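## Task

Pick up the wine glass standing on the table and hang it inverted on the rack so that its whole stem sits inside a curl that was free, with the glass resting against the wire and nothing else. The glass must not be thrown or let fall more than about a thumb's length, and no glass may tip over while no gripper holds it; an impact as violent as such a fall can also count as failure. The glass already on the rack must still hang upright in its own curl at the end.

## Robot and tools

Robot: two six-joint arms with parallel grippers, left_arm and right_arm. Calibrated root positions in the scene frame: left_arm (+0.008, +0.372, 0) m, right_arm (-0.006, -0.344, 0) m, both facing +x (right_arm yawed very slightly). Scene frame: origin at table-top height midway between the arms, +x out over the table, +y toward left_arm, +z up. Arm names do not match image left/right.

Row layout, used by execute_actions and move: one flat list of 14 numbers covering both arms, each in [-1, 1]. First left_arm's seven: shoulder, elbow, wrist roll, wrist pitch, waist, wrist yaw, then gripper opening; then right_arm's seven in the same order. Send all 14 even when one arm stays still (0 on its joints keeps its targets; repeat its current gripper number to keep the grip, since 0 is a real half-open command). Joint numbers are offsets, not poses: each is scaled to radians (1.0 = 1.258 rad shoulder, 1.3 elbow, 2.022 wrist roll, 2.073 wrist pitch, 1.202 waist, 2.022 wrist yaw) and added to the Joint targets as they stood when the action (or move) began, not to the previous row. Repeating the same offset in a new action moves further. Gripper number is absolute: +1 fully open, -1 closed.

Joint ranges (rad): waist -2.618..3.054, shoulder 0..3.142, elbow 0..3.142, wrist pitch -1.571..1.571, wrist yaw -1.571..1.571, wrist roll -2.094..2.094. Asking a joint more than 0.059 rad beyond its range gets the action refused for both arms; a 'joint sent to its limit' line means it was clamped at the real end.

execute_actions(actions, cameras): actions is a list of actions; each action is a list of up to 15 rows, one row per 1/30 s step, the last row held to fill 15 steps. Empty list just reports state. cameras selects images (omit or ["all"] for all, [] for none).

move(target, speed, blend, opening_speed, blocking, cameras): target is one 14-number row or a list of up to 15 rows; every row's joint offsets count from the same starting Joint targets, not from the prior row. All joints travel together, so the hand follows a curve; no obstacle avoidance. speed: rad/s of the joint with furthest to go, 0.01 to 2, default 0.5 (one value or one per target). blend: corner rounding in rad for lists, default 0. opening_speed: gripper command rate per second, at least 0.2. blocking=false returns early while the move continues. Gripper numbers in later rows apply only after the arms come to rest at that row. The result adds a 'move:' line: done, off_target (joint over 0.035 rad off), moving, held or fault, plus the worst joint error per arm.

wait(seconds 0 to 10): let time pass holding commands. stop: brakes a running move. zoom_image(camera, region [x0,y0,x1,y1] pixels, at most 504x504): enlarged crop from cam_high, cam_left_wrist or cam_right_wrist (each 896x504). read_manual: licence text only. finished_scene(scene 1 or 2): ends the scene irreversibly; the glass must stay hung without the robot.

Results: end_effector_position (m) and end_effector_quat_wxyz per arm in the scene frame; the position is the point between the finger pads, about 1 cm short of the tips; fingers point along gripper +z and close along its y. Expect errors of a few cm. Joint positions, velocities and torques list joints in the row order above (rad, rad/s, N m); positions end with finger gap in metres (0.093 open), velocities with its rate. 'within noise' means still. Joint targets is the base your next offsets add to. Tool commands shows current gripper commands. grip_measured is the gripper motor on the -1..+1 scale: pads meet near -0.94, and an object of width w mm sits at about -0.94 + 0.0208*w; a command about 0.24 below that grips firmly, just below grips lightly. To release, command well above that value. 'joint command not followed' means a clearance check altered targets. Torque readings 1, 2 and 5 wrap at ±28 N m. Camera calibration entries give intrinsics and world-to-camera transforms; wrist images may lag during motion.

Mechanics: joint targets can lead measured angles only by a bounded amount per step, and a target implying over 200 mm of hand travel is scaled back, so big changes take several actions. Friction and gravity leave joints short, tiny offsets may do nothing. An arm blocked by an object keeps pressing until commanded back past its measured position. Thinking lets simulated time run with the last command held.

Avoid: dropping or flinging the glass, releasing it while moving, fast contacts (speed raises impact), targets far past contact (presses hard), collisions between the arms, knocking the hanging glass, anything leaving the table. Long stretched holds heat motors: MOTOR HOT at 75 °C, fault and forced fold at 90 °C, limp arm at 100 °C. An object may occasionally be nudged by an outside push.

Each tool is called by a JSON object that holds its "name" and its "arguments".

## Session

{"name": "execute_actions", "arguments": {"actions": []}}

Scene clock: 0.00 s.
left_arm: end_effector_position=(+0.2107, +0.1865, +0.1947) grip_measured=+1.000 end_effector_quat_wxyz=(+0.040, +0.297, +0.951, -0.080) | right_arm: end_effector_position=(+0.2309, -0.5403, +0.1996) grip_measured=+1.000 end_effector_quat_wxyz=(+0.270, +0.698, +0.663, -0.015)
Joint names: [shoulder, elbow, wrist roll, wrist pitch, waist, wrist yaw]
Joint positions: left_arm=[1.481 1.47 -0.069 -1.426 -0.664 0.121 0.093] | right_arm=[1.245 1.178 0.964 -0.97 -0.638 0.126 0.093]
Joint velocities: within noise
Joint torques (N m): no reading
Heat: left arm: 34 °C; right arm: 37 °C.
Joint targets: left_arm=[1.472 1.480 -0.069 -1.424 -0.664 0.121] | right_arm=[1.241 1.187 0.965 -0.970 -0.638 0.126]
Tool commands: left_gripper/opening=+1.0 right_gripper/opening=+1.0

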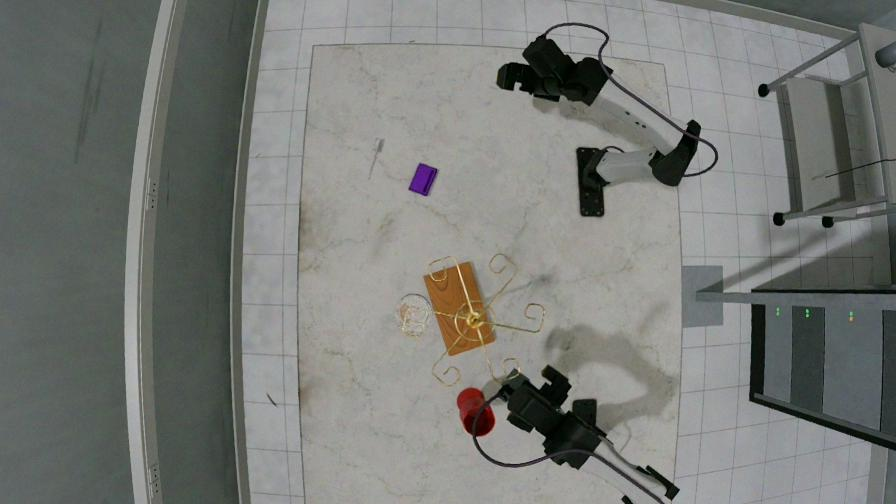

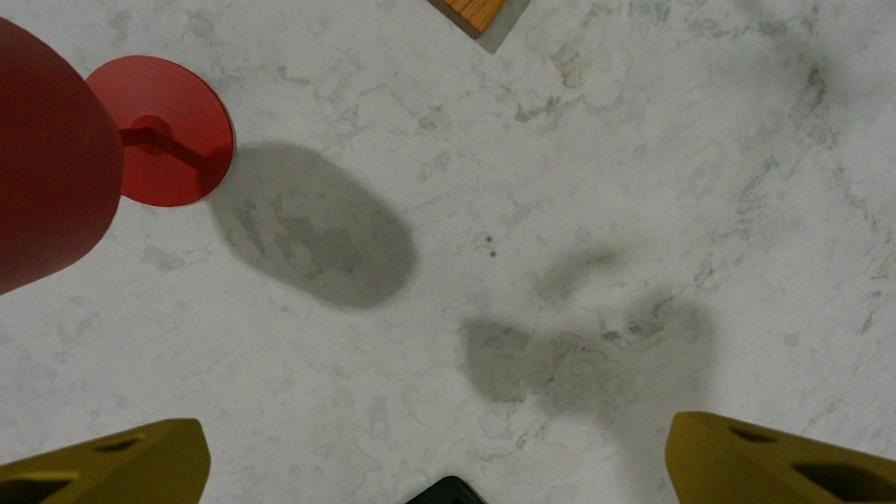

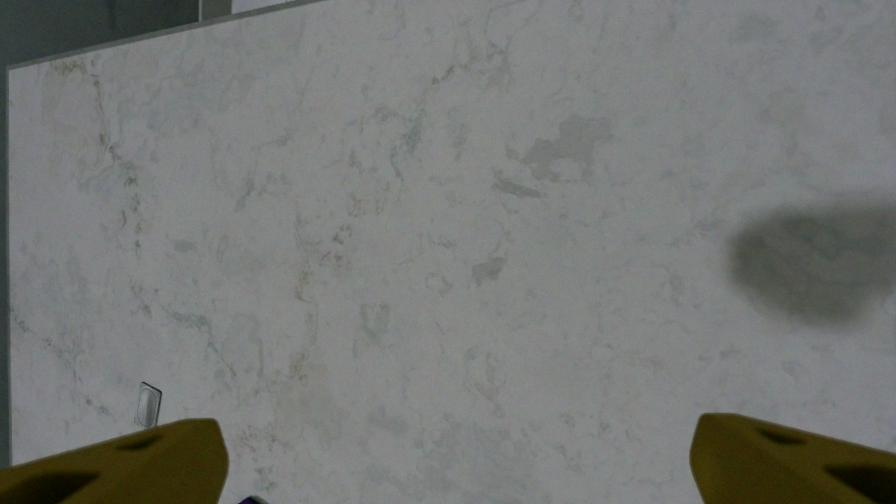

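{"name": "zoom_image", "arguments": {"camera": "cam_high", "region": [380, 235, 580, 450]}}

Scaled by 2.344 from the camera's 896x504 image, which has a finer 1280x720 frame.

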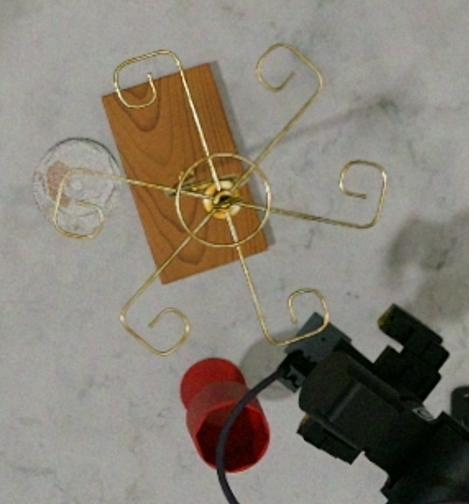

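{"name": "move", "arguments": {"target": [[-0.057,0.092,0,-0.037,0,0,1,0,0,0,0,0,0,1],[-0.057,0.092,0,-0.037,1,0,1,0,0,0,0,0,0,1],[0.051,-0.152,0.811,0.051,1,0.682,1,0,0,0,0,0,0,1]], "blend": [0.08,0.2,0], "speed": 1.1, "cameras": ["cam_high","cam_left_wrist"]}}

Scene clock: 196.93 s.
left_arm: end_effector_position=(+0.3179, +0.3599, +0.2891) grip_measured=+1.000 end_effector_quat_wxyz=(+0.585, +0.363, +0.642, -0.338) | right_arm: end_effector_position=(+0.2309, -0.5403, +0.1996) grip_measured=+1.000 end_effector_quat_wxyz=(+0.270, +0.698, +0.663, -0.015)
Joint names: [shoulder, elbow, wrist roll, wrist pitch, waist, wrist yaw]
Joint positions: left_arm=[1.529 1.29 1.561 -1.332 0.534 1.484 0.093] | right_arm=[1.245 1.178 0.964 -0.97 -0.638 0.126 0.093]
Joint velocities: within noise
Joint torques (N m): left_arm=[-5.65 3.85 0.09 0.37 -0.08 0.66] | right_arm=[-4.52 6.76 -0.12 1.13 -0.14 -0.05]
Heat: left arm: 38 °C; right arm: 43 °C.
Joint targets: left_arm=[1.536 1.282 1.571 -1.319 0.538 1.500] | right_arm=[1.241 1.187 0.965 -0.970 -0.638 0.126]
move: done; blend cut to 0.0598 rad at target 1
camera_calibration:
cam_left_wrist: T_world_to_cam=[[-0.866657, -0.498903, 0.00103809, 0.456041], [-0.244322, 0.422603, -0.872762, 0.218149], [0.434984, -0.756639, -0.488145, 0.3557], [0, 0, 0, 1]] pos_world=[0.293806, 0.404466, 0.363552]
Images, in order (width x height): cam_high 896x504, cam_left_wrist 896x504.

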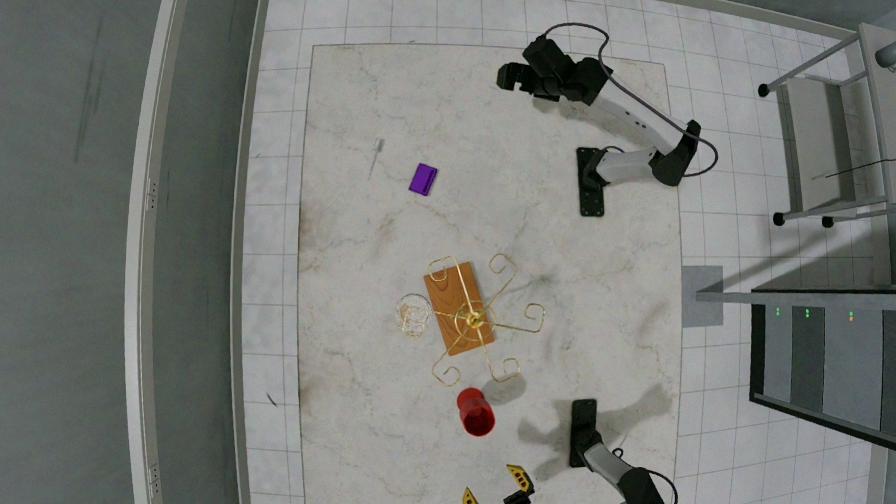

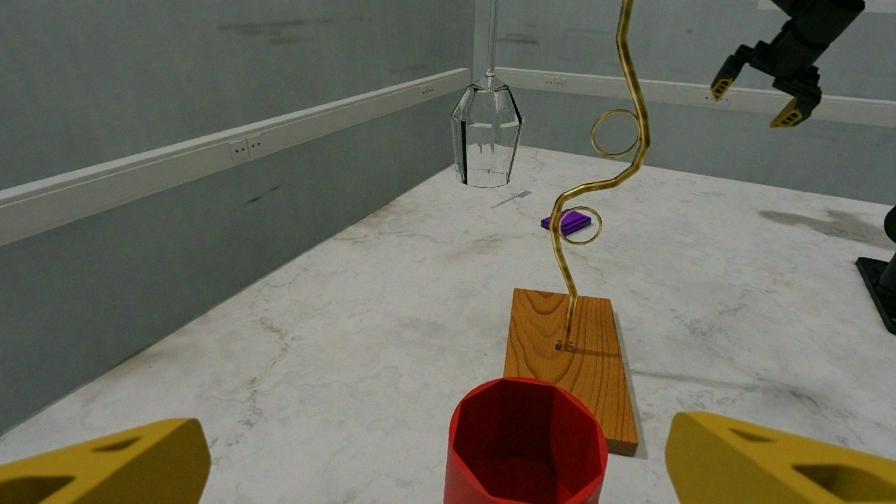

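{"name": "move", "arguments": {"target": [0.087,0.123,0,-0.023,-0.274,0,1,0,0,0,0,0,0,1], "speed": 0.7, "cameras": ["cam_high","cam_left_wrist"]}}

Scene clock: 264.73 s.
left_arm: end_effector_position=(+0.3246, +0.2669, +0.2931) grip_measured=+1.000 end_effector_quat_wxyz=(+0.522, +0.459, +0.576, -0.431) | right_arm: end_effector_position=(+0.2309, -0.5403, +0.1996) grip_measured=+1.000 end_effector_quat_wxyz=(+0.270, +0.698, +0.663, -0.015)
Joint names: [shoulder, elbow, wrist roll, wrist pitch, waist, wrist yaw]
Joint positions: left_arm=[1.636 1.412 1.562 -1.356 0.208 1.487 0.093] | right_arm=[1.245 1.178 0.964 -0.97 -0.638 0.126 0.093]
Joint velocities: within noise
Joint torques (N m): left_arm=[-6.46 7.1 0.09 0.12 -0.35 0.7] | right_arm=[-4.48 6.87 -0.14 1.12 -0.16 -0.04]
Heat: left arm: 36 °C; right arm: 43 °C.
Joint targets: left_arm=[1.645 1.442 1.571 -1.366 0.208 1.500] | right_arm=[1.241 1.187 0.965 -0.970 -0.638 0.126]
move: done
camera_calibration:
cam_left_wrist: T_world_to_cam=[[-0.980651, -0.195556, 0.00902813, 0.36918], [-0.102796, 0.475143, -0.873883, 0.202853], [0.166604, -0.857903, -0.486052, 0.397889], [0, 0, 0, 1]] pos_world=[0.316599, 0.317161, 0.367332]
Images, in order (width x height): cam_high 896x504, cam_left_wrist 896x504.

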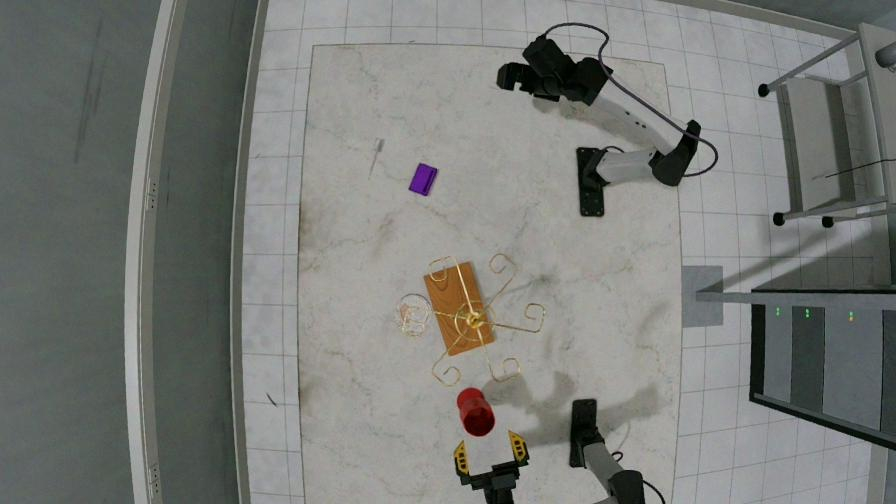

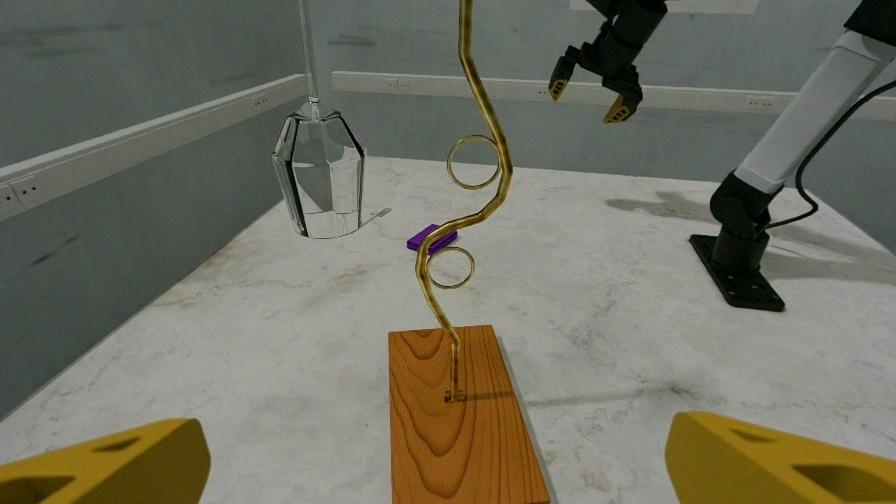

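{"name": "move", "arguments": {"target": [[0,0,0,0,-0.032,0,1,0,0,0,0,0,0,1],[0.027,-0.205,0,0.145,-0.032,0,1,0,0,0,0,0,0,1],[0.122,-0.345,0,0.289,-0.032,0,1,0,0,0,0,0,0,1]], "blend": [0.02,0.1,0], "speed": 0.5, "cameras": ["cam_high","cam_left_wrist"]}}

Scene clock: 290.33 s.
left_arm: end_effector_position=(+0.3244, +0.2560, +0.1504) grip_measured=+1.000 end_effector_quat_wxyz=(+0.515, +0.470, +0.565, -0.440) | right_arm: end_effector_position=(+0.2309, -0.5403, +0.1996) grip_measured=+1.000 end_effector_quat_wxyz=(+0.270, +0.698, +0.663, -0.015)
Joint names: [shoulder, elbow, wrist roll, wrist pitch, waist, wrist yaw]
Joint positions: left_arm=[1.794 0.999 1.562 -0.781 0.172 1.489 0.093] | right_arm=[1.245 1.178 0.964 -0.97 -0.638 0.126 0.093]
Joint velocities: within noise
Joint torques (N m): left_arm=[-7.82 3.54 0.05 0.37 -0.66 0.65] | right_arm=[-4.44 6.72 -0.1 1.09 -0.09 -0.05]
Heat: left arm: 37 °C; right arm: 43 °C.
Joint targets: left_arm=[1.799 0.993 1.571 -0.767 0.170 1.500] | right_arm=[1.241 1.187 0.965 -0.970 -0.638 0.126]
move: done; blend cut to 0.0192 rad at target 1
camera_calibration:
cam_left_wrist: T_world_to_cam=[[-0.987187, -0.159493, 0.00480475, 0.361669], [-0.0813109, 0.476912, -0.875182, 0.0761456], [0.137294, -0.864359, -0.48377, 0.330057], [0, 0, 0, 1]] pos_world=[0.317912, 0.306657, 0.224575]
Images, in order (width x height): cam_high 896x504, cam_left_wrist 896x504.

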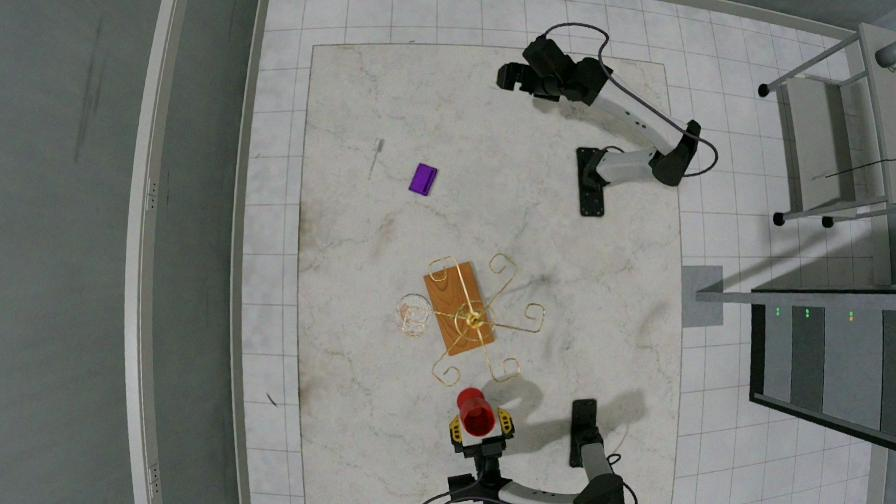

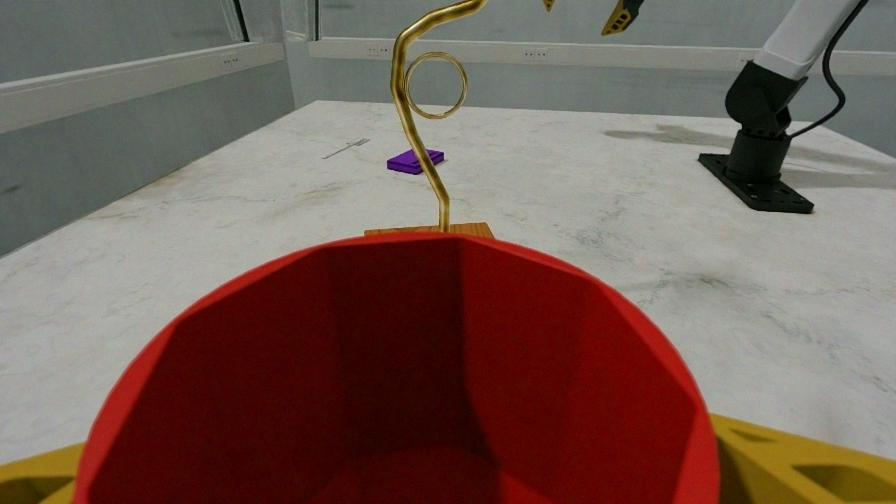

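{"name": "move", "arguments": {"target": [[0,0,0,0,0.02,0,1,0,0,0,0,0,0,1],[0,0,0,0,0.02,0,0.2,0,0,0,0,0,0,1]], "opening_speed": 1.2, "cameras": ["cam_high","cam_left_wrist"]}}

Scene clock: 307.33 s.
left_arm: end_effector_position=(+0.3266, +0.2617, +0.1504) grip_measured=+0.531 end_effector_quat_wxyz=(+0.520, +0.466, +0.569, -0.435) | right_arm: end_effector_position=(+0.2309, -0.5403, +0.1996) grip_measured=+1.000 end_effector_quat_wxyz=(+0.270, +0.698, +0.663, -0.015)
Joint names: [shoulder, elbow, wrist roll, wrist pitch, waist, wrist yaw]
Joint positions: left_arm=[1.794 0.999 1.562 -0.779 0.19 1.489 0.071] | right_arm=[1.245 1.178 0.964 -0.97 -0.638 0.126 0.093]
Joint velocities: within noise
Joint torques (N m): left_arm=[-7.84 3.69 0.06 0.34 -0.21 0.63] | right_arm=[-4.44 6.91 -0.1 1.14 -0.1 -0.04]
Heat: left arm: 37 °C; right arm: 43 °C.
Joint targets: left_arm=[1.799 0.993 1.571 -0.767 0.194 1.500] | right_arm=[1.241 1.187 0.965 -0.970 -0.638 0.126]
move: done
camera_calibration:
cam_left_wrist: T_world_to_cam=[[-0.984176, -0.177167, 0.0028975, 0.368671], [-0.0882085, 0.475691, -0.875178, 0.0761625], [0.153675, -0.861586, -0.483792, 0.328635], [0, 0, 0, 1]] pos_world=[0.319052, 0.312234, 0.224579]
Images, in order (width x height): cam_high 896x504, cam_left_wrist 896x504.

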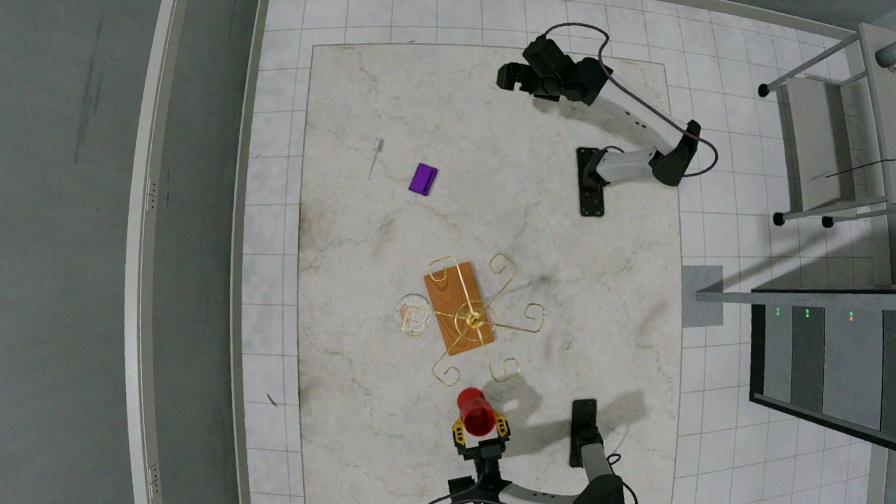

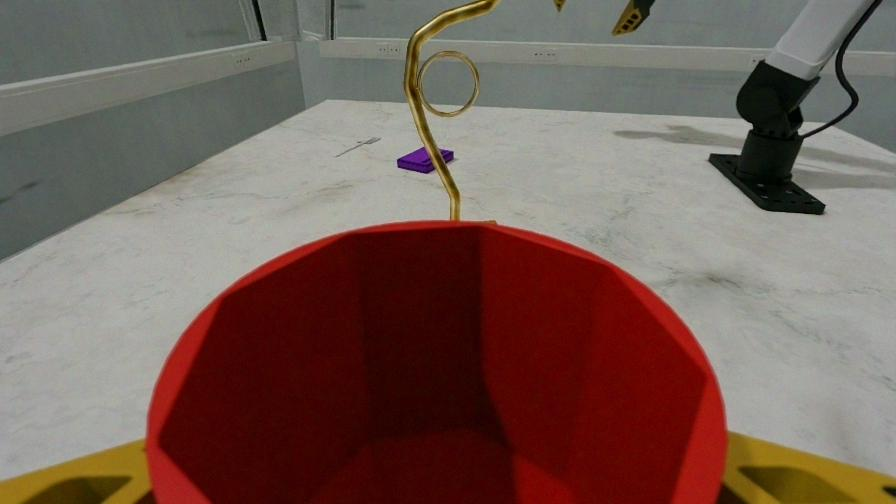

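{"name": "move", "arguments": {"target": [[-0.095,0.14,0,-0.144,0,0,0.2,-0.354,-0.206,-0.2,0.2,0,0,1],[-0.122,0.345,0,-0.289,0.08,0,0.2,-0.708,-0.413,-0.3,0.5,0.3,-0.1,1],[-0.122,0.345,-1,-0.289,0.1,0.059,0.2,-0.708,-0.413,-0.477,0.516,1,-0.28,1]], "blend": [0.1,0.15,0], "speed": [0.5,0.8,1.1], "cameras": []}}

{"name": "move", "arguments": {"target": [0,0,-0.554,0,0,0,0.2,0,0,0,0,0,0,1], "speed": 1, "cameras": ["cam_high","cam_right_wrist"]}}

Scene clock: 375.27 s.
left_arm: end_effector_position=(+0.3416, +0.3011, +0.2933) grip_measured=+0.518 end_effector_quat_wxyz=(-0.061, -0.274, +0.657, -0.700) | right_arm: end_effector_position=(+0.1221, -0.1788, +0.4239) grip_measured=+1.000 end_effector_quat_wxyz=(+0.745, -0.321, +0.472, +0.345)
Joint names: [shoulder, elbow, wrist roll, wrist pitch, waist, wrist yaw]
Joint positions: left_arm=[1.678 1.412 -0.434 -1.353 0.309 1.557 0.07] | right_arm=[0.353 0.663 0.008 0.083 0.557 -0.428 0.093]
Joint velocities: within noise
Joint torques (N m): left_arm=[-11.08 6.97 -0.17 0.09 0.23 0.77] | right_arm=[1.88 4.55 -0.14 1.61 0.54 -0.2]
Heat: left arm: 38 °C; right arm: 42 °C.
Joint targets: left_arm=[1.646 1.442 -0.451 -1.366 0.314 1.585] | right_arm=[0.350 0.650 0.000 0.100 0.564 -0.440]
joint sent to its limit (left arm) — the wrist yaw, upper limit.
move: off_target (left_arm); left_arm: the wrist yaw is farthest, 0.062 rad from its target
No camera images: "cameras" was empty.

Scene clock: 377.33 s.
left_arm: end_effector_position=(+0.3413, +0.3010, +0.2934) grip_measured=+0.518 end_effector_quat_wxyz=(+0.427, +0.583, -0.408, +0.558) | right_arm: end_effector_position=(+0.1220, -0.1788, +0.4239) grip_measured=+1.000 end_effector_quat_wxyz=(+0.745, -0.321, +0.472, +0.345)
Joint names: [shoulder, elbow, wrist roll, wrist pitch, waist, wrist yaw]
Joint positions: left_arm=[1.678 1.412 -1.561 -1.356 0.309 1.558 0.07] | right_arm=[0.353 0.663 0.007 0.083 0.557 -0.428 0.093]
Joint velocities: within noise
Joint torques (N m): left_arm=[-11.04 6.98 -0.15 0.08 0.08 0.8] | right_arm=[1.91 4.64 -0.13 1.64 0.51 -0.19]
Heat: left arm: 38 °C; right arm: 42 °C.
Joint targets: left_arm=[1.646 1.442 -1.571 -1.366 0.314 1.585] | right_arm=[0.350 0.650 0.000 0.100 0.564 -0.440]
move: done
camera_calibration:
cam_right_wrist: T_world_to_cam=[[0.824088, -0.55513, 0.112737, -0.245928], [0.0605952, -0.111487, -0.991917, 0.43339], [0.563212, 0.824258, -0.0582372, 0.181125], [0, 0, 0, 1]] pos_world=[0.0743934, -0.237498, 0.46816]
Images, in order (width x height): cam_high 896x504, cam_right_wrist 896x504.

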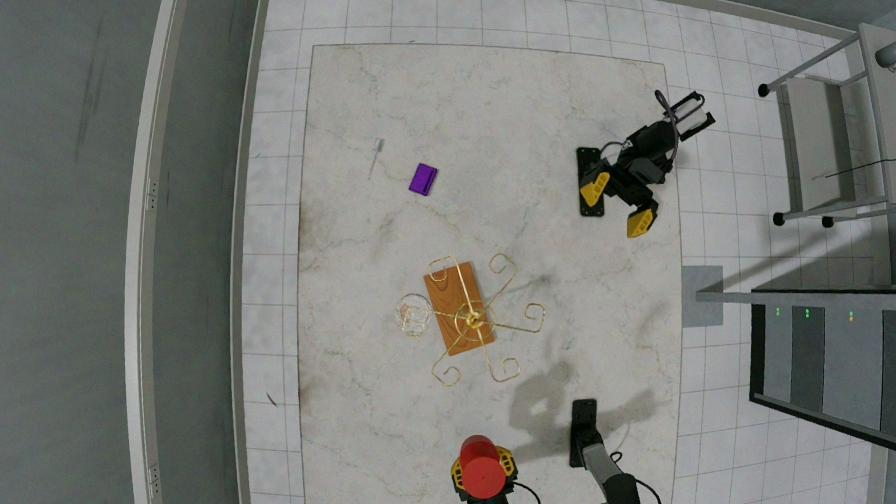

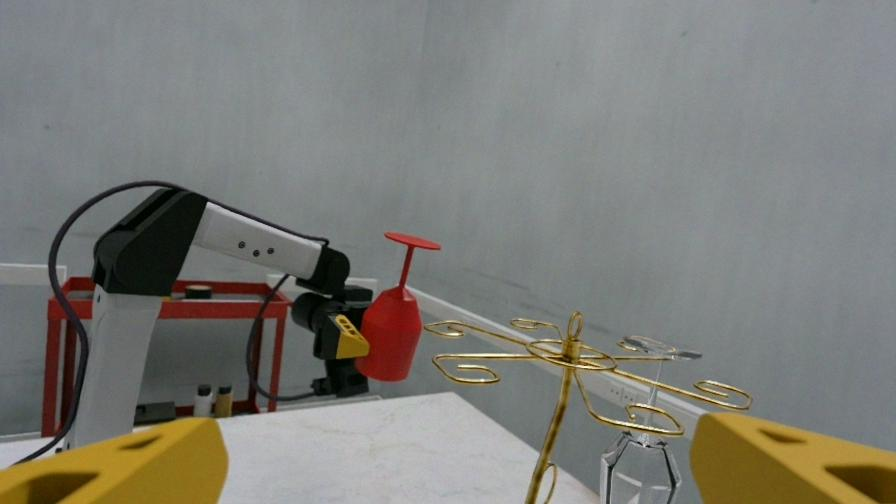

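{"name": "move", "arguments": {"target": [[-0.19,-0.312,0,0.08,-0.186,0,0.2,0,0,0,0,0,0,1],[0.032,-0.104,0,0.084,-0.458,0,0.2,0,0,0,0,0,0,1]], "blend": 0.05, "speed": 0.7, "cameras": ["cam_high","cam_right_wrist"]}}

{"name": "zoom_image", "arguments": {"camera": "cam_high", "region": [440, 290, 580, 430]}}

Scene clock: 435.87 s.
left_arm: end_effector_position=(+0.2551, +0.1384, +0.2586) grip_measured=+0.518 end_effector_quat_wxyz=(+0.560, +0.447, -0.552, +0.427) | right_arm: end_effector_position=(+0.1220, -0.1788, +0.4240) grip_measured=+1.000 end_effector_quat_wxyz=(+0.745, -0.321, +0.471, +0.345)
Joint names: [shoulder, elbow, wrist roll, wrist pitch, waist, wrist yaw]
Joint positions: left_arm=[1.682 1.275 -1.564 -1.2 -0.237 1.562 0.07] | right_arm=[0.353 0.663 0.007 0.084 0.557 -0.429 0.093]
Joint velocities: within noise
Joint torques (N m): left_arm=[-7.51 7.17 -0.14 0.28 -0.5 0.71] | right_arm=[1.77 4.7 -0.15 1.62 0.61 -0.16]
Heat: left arm: 42 °C; right arm: 39 °C.
Joint targets: left_arm=[1.686 1.307 -1.571 -1.192 -0.237 1.585] | right_arm=[0.350 0.650 0.000 0.100 0.564 -0.440]
move: done
camera_calibration:
cam_right_wrist: T_world_to_cam=[[0.824238, -0.554849, 0.11302, -0.245948], [0.0610312, -0.111383, -0.991902, 0.433425], [0.562944, 0.824461, -0.0579431, 0.181104], [0, 0, 0, 1]] pos_world=[0.0743161, -0.237501, 0.468206]
Images, in order (width x height): cam_high 896x504, cam_right_wrist 896x504.

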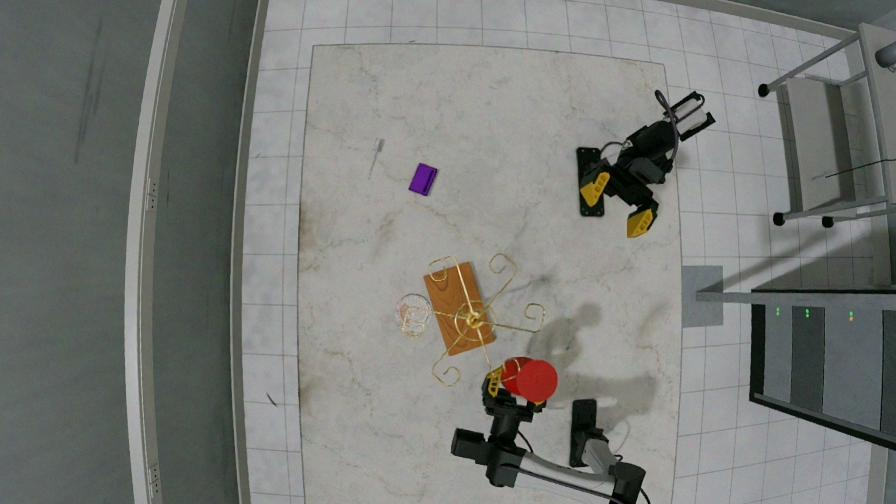

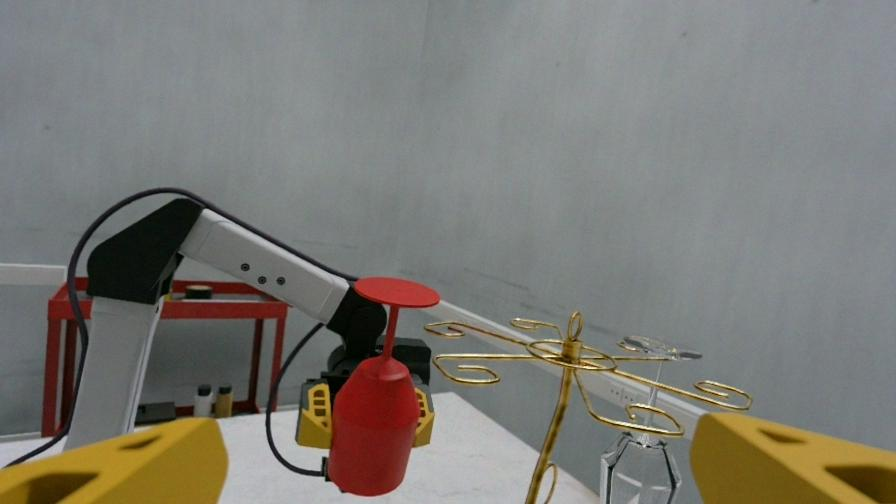

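Scaled by 3.600 from the camera's 896x504 image, which has a finer 1280x720 frame.

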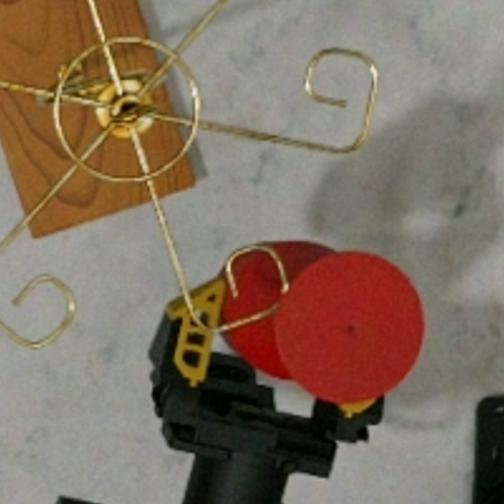

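{"name": "move", "arguments": {"target": [[0.197,0.238,0,-0.029,-0.124,0,0.2,0,0,0,0,0,0,1],[0.257,0.318,0,-0.043,-0.05,0,0.2,0,0,0,0,0,0,1],[0.167,0.198,0,-0.023,0.023,0,0.2,0,0,0,0,0,0,1],[0.13,0.152,0,-0.016,0.027,0,0.2,0,0,0,0,0,0,1],[0.133,0.156,0,-0.017,-0.019,0,0.2,0,0,0,0,0,0,1]], "blend": [0.04,0.02,0.01,0.01,0], "speed": 0.4, "cameras": ["cam_high","cam_right_wrist"]}}

{"name": "zoom_image", "arguments": {"camera": "cam_right_wrist", "region": [360, 240, 600, 440]}}

Scene clock: 465.53 s.
left_arm: end_effector_position=(+0.3023, +0.1192, +0.2559) grip_measured=+0.518 end_effector_quat_wxyz=(+0.568, +0.442, -0.553, +0.420) | right_arm: end_effector_position=(+0.1219, -0.1788, +0.4241) grip_measured=+1.000 end_effector_quat_wxyz=(+0.745, -0.321, +0.471, +0.345)
Joint names: [shoulder, elbow, wrist roll, wrist pitch, waist, wrist yaw]
Joint positions: left_arm=[1.89 1.516 -1.564 -1.241 -0.259 1.567 0.07] | right_arm=[0.353 0.663 0.007 0.084 0.557 -0.429 0.093]
Joint velocities: within noise
Joint torques (N m): left_arm=[-13.55 4.01 -0.18 0.29 -0.38 0.72] | right_arm=[1.85 4.63 -0.15 1.64 0.46 -0.22]
Heat: left arm: 40 °C; right arm: 39 °C.
Joint targets: left_arm=[1.853 1.509 -1.571 -1.228 -0.259 1.585] | right_arm=[0.350 0.650 0.000 0.100 0.564 -0.440]
move: off_target (left_arm); left_arm: the shoulder is farthest, 0.037 rad from its target
camera_calibration:
cam_right_wrist: T_world_to_cam=[[0.824202, -0.554873, 0.11317, -0.246007], [0.0613493, -0.111178, -0.991905, 0.433503], [0.562963, 0.824473, -0.0575923, 0.18099], [0, 0, 0, 1]] pos_world=[0.0742739, -0.237528, 0.468259]
Images, in order (width x height): cam_high 896x504, cam_right_wrist 896x504.

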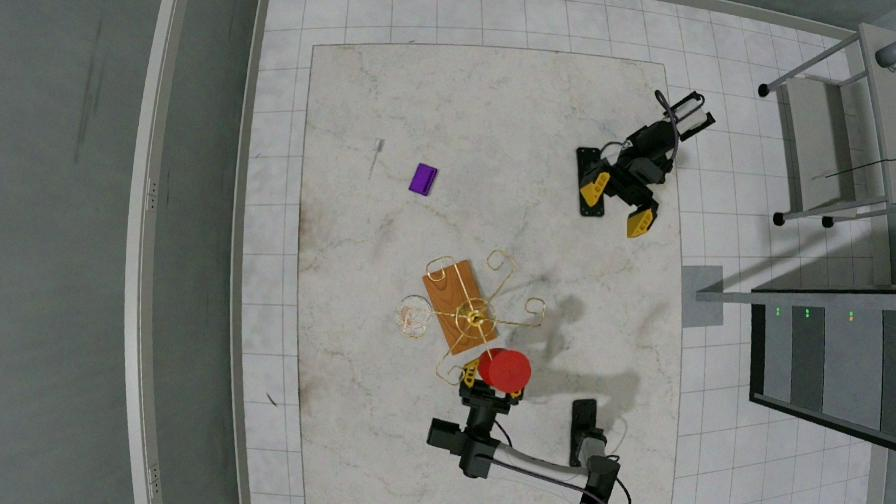

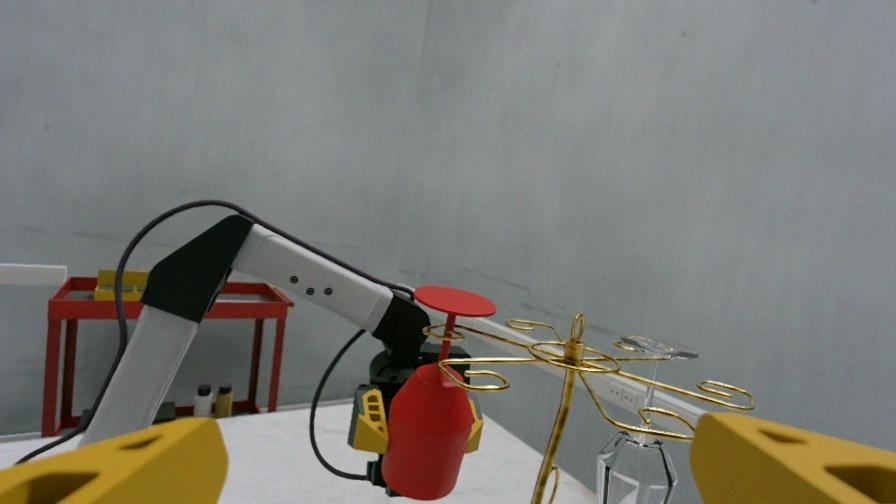

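Scaled by 2.100 from the camera's 896x504 image, which has a finer 1280x720 frame.

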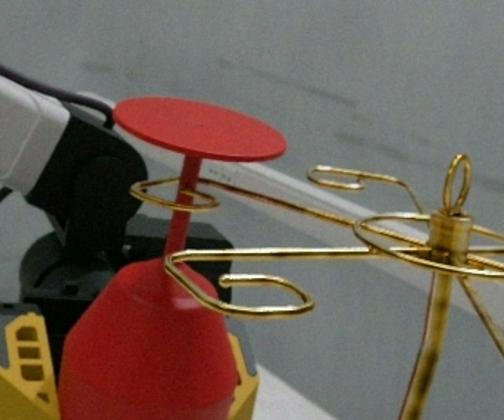

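{"name": "move", "arguments": {"target": [[0.006,-0.04,0,0.028,0,0,0.2,0,0,0,0,0,0,1]], "speed": 0.15, "cameras": ["cam_high","cam_right_wrist"]}}

{"name": "zoom_image", "arguments": {"camera": "cam_right_wrist", "region": [360, 240, 600, 440]}}

Scene clock: 482.23 s.
left_arm: end_effector_position=(+0.3008, +0.1196, +0.2431) grip_measured=+0.518 end_effector_quat_wxyz=(+0.567, +0.441, -0.554, +0.421) | right_arm: end_effector_position=(+0.1219, -0.1788, +0.4241) grip_measured=+1.000 end_effector_quat_wxyz=(+0.745, -0.321, +0.471, +0.345)
Joint names: [shoulder, elbow, wrist roll, wrist pitch, waist, wrist yaw]
Joint positions: left_arm=[1.89 1.464 -1.565 -1.183 -0.259 1.568 0.07] | right_arm=[0.353 0.663 0.007 0.084 0.557 -0.429 0.093]
Joint velocities: within noise
Joint torques (N m): left_arm=[-12.68 3.97 -0.18 0.36 -0.54 0.66] | right_arm=[1.76 4.45 -0.16 1.57 0.46 -0.14]
Heat: left arm: 42 °C; right arm: 39 °C.
Joint targets: left_arm=[1.861 1.457 -1.571 -1.169 -0.259 1.585] | right_arm=[0.350 0.650 0.000 0.100 0.564 -0.440]
move: done
camera_calibration:
cam_right_wrist: T_world_to_cam=[[0.824202, -0.554873, 0.11317, -0.246007], [0.0613493, -0.111178, -0.991905, 0.433503], [0.562963, 0.824473, -0.0575923, 0.18099], [0, 0, 0, 1]] pos_world=[0.0742739, -0.237528, 0.468259]
Images, in order (width x height): cam_high 896x504, cam_right_wrist 896x504.

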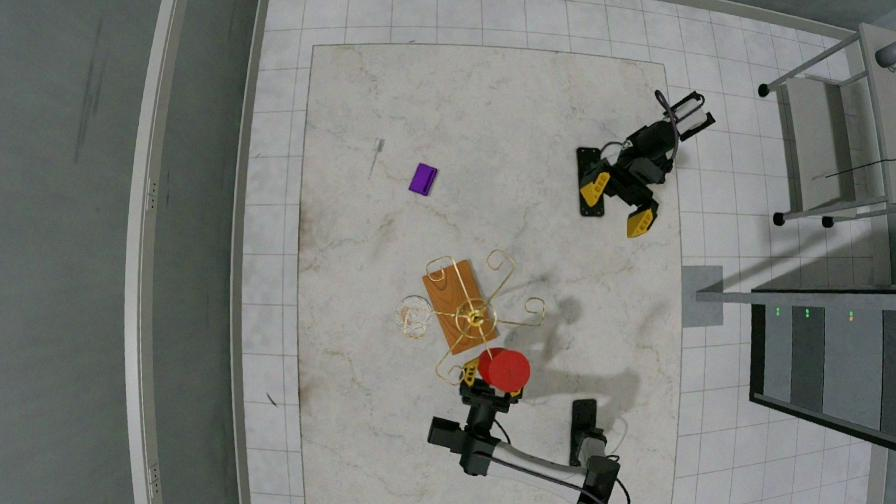

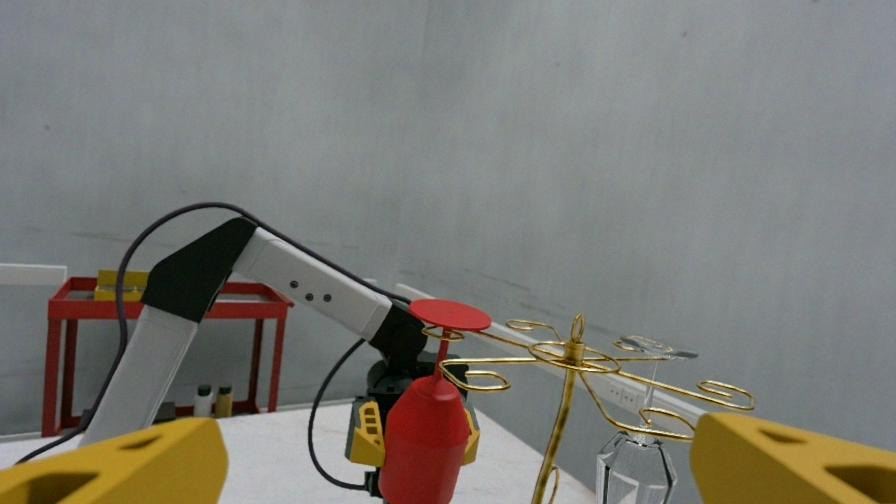

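Scaled by 2.100 from the camera's 896x504 image, which has a finer 1280x720 frame.

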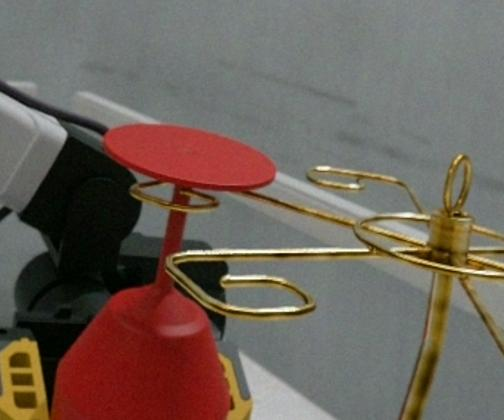

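{"name": "move", "arguments": {"target": [[0.002,-0.014,0,0.009,0,0,0.2,0,0,0,0,0,0,1],[0.002,-0.014,0,0.009,0,0,1,0,0,0,0,0,0,1],[0.036,-0.099,0,0.084,0,0,1,0,0,0,0,0,0,1],[0.094,-0.176,0,0.168,0,0,1,0,0,0,0,0,0,1]], "speed": [0.15,0.3,0.3,0.4], "blend": [0,0,0.03,0], "opening_speed": 1.0, "cameras": ["cam_right_wrist"]}}

Scene clock: 504.07 s.
left_arm: end_effector_position=(+0.2977, +0.1204, +0.1620) grip_measured=+1.000 end_effector_quat_wxyz=(+0.560, +0.430, -0.561, +0.432) | right_arm: end_effector_position=(+0.1219, -0.1788, +0.4241) grip_measured=+1.000 end_effector_quat_wxyz=(+0.745, -0.321, +0.471, +0.345)
Joint names: [shoulder, elbow, wrist roll, wrist pitch, waist, wrist yaw]
Joint positions: left_arm=[1.973 1.235 -1.565 -0.835 -0.259 1.572 0.093] | right_arm=[0.353 0.663 0.007 0.084 0.557 -0.429 0.093]
Joint velocities: within noise
Joint torques (N m): left_arm=[-9.59 3.55 -0.13 0.4 -0.49 0.7] | right_arm=[1.94 4.67 -0.18 1.61 0.49 -0.22]
Heat: left arm: 44 °C; right arm: 38 °C.
Joint targets: left_arm=[1.979 1.228 -1.571 -0.821 -0.259 1.585] | right_arm=[0.350 0.650 0.000 0.100 0.564 -0.440]
move: done
camera_calibration:
cam_right_wrist: T_world_to_cam=[[0.824202, -0.554873, 0.11317, -0.246007], [0.0613493, -0.111178, -0.991905, 0.433503], [0.562963, 0.824473, -0.0575923, 0.18099], [0, 0, 0, 1]] pos_world=[0.0742739, -0.237528, 0.468259]
Images, in order (width x height): cam_right_wrist 896x504.

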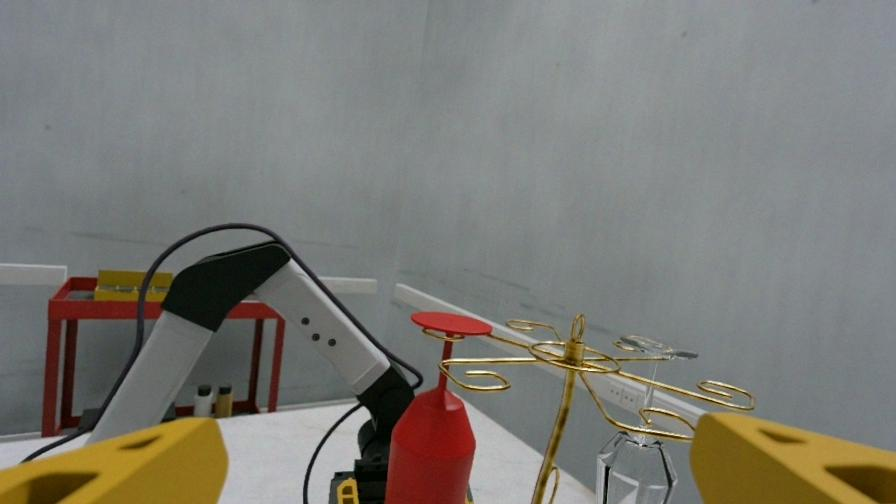

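{"name": "move", "arguments": {"target": [0.03,-0.04,0,0.043,0,0,1,0,0,0,0,0,0,1], "speed": 0.5, "cameras": []}}

{"name": "finished_scene", "arguments": {"scene": 1}}

Scene clock: 510.53 s.
left_arm: end_effector_position=(+0.2953, +0.1211, +0.1393) grip_measured=+1.000 end_effector_quat_wxyz=(+0.560, +0.430, -0.561, +0.433) | right_arm: end_effector_position=(+0.1219, -0.1787, +0.4241) grip_measured=+1.000 end_effector_quat_wxyz=(+0.745, -0.321, +0.471, +0.345)
Joint names: [shoulder, elbow, wrist roll, wrist pitch, waist, wrist yaw]
Joint positions: left_arm=[2.009 1.184 -1.565 -0.746 -0.259 1.572 0.093] | right_arm=[0.353 0.663 0.007 0.084 0.557 -0.429 0.093]
Joint velocities: within noise
Joint torques (N m): left_arm=[-9.55 3.34 -0.13 0.41 -0.53 0.67] | right_arm=[1.81 4.68 -0.16 1.61 0.47 -0.19]
Heat: left arm: 44 °C; right arm: 38 °C.
Joint targets: left_arm=[2.017 1.177 -1.571 -0.732 -0.259 1.585] | right_arm=[0.350 0.650 0.000 0.100 0.564 -0.440]
move: done
No camera images: "cameras" was empty.

The scene is finished: the task was done.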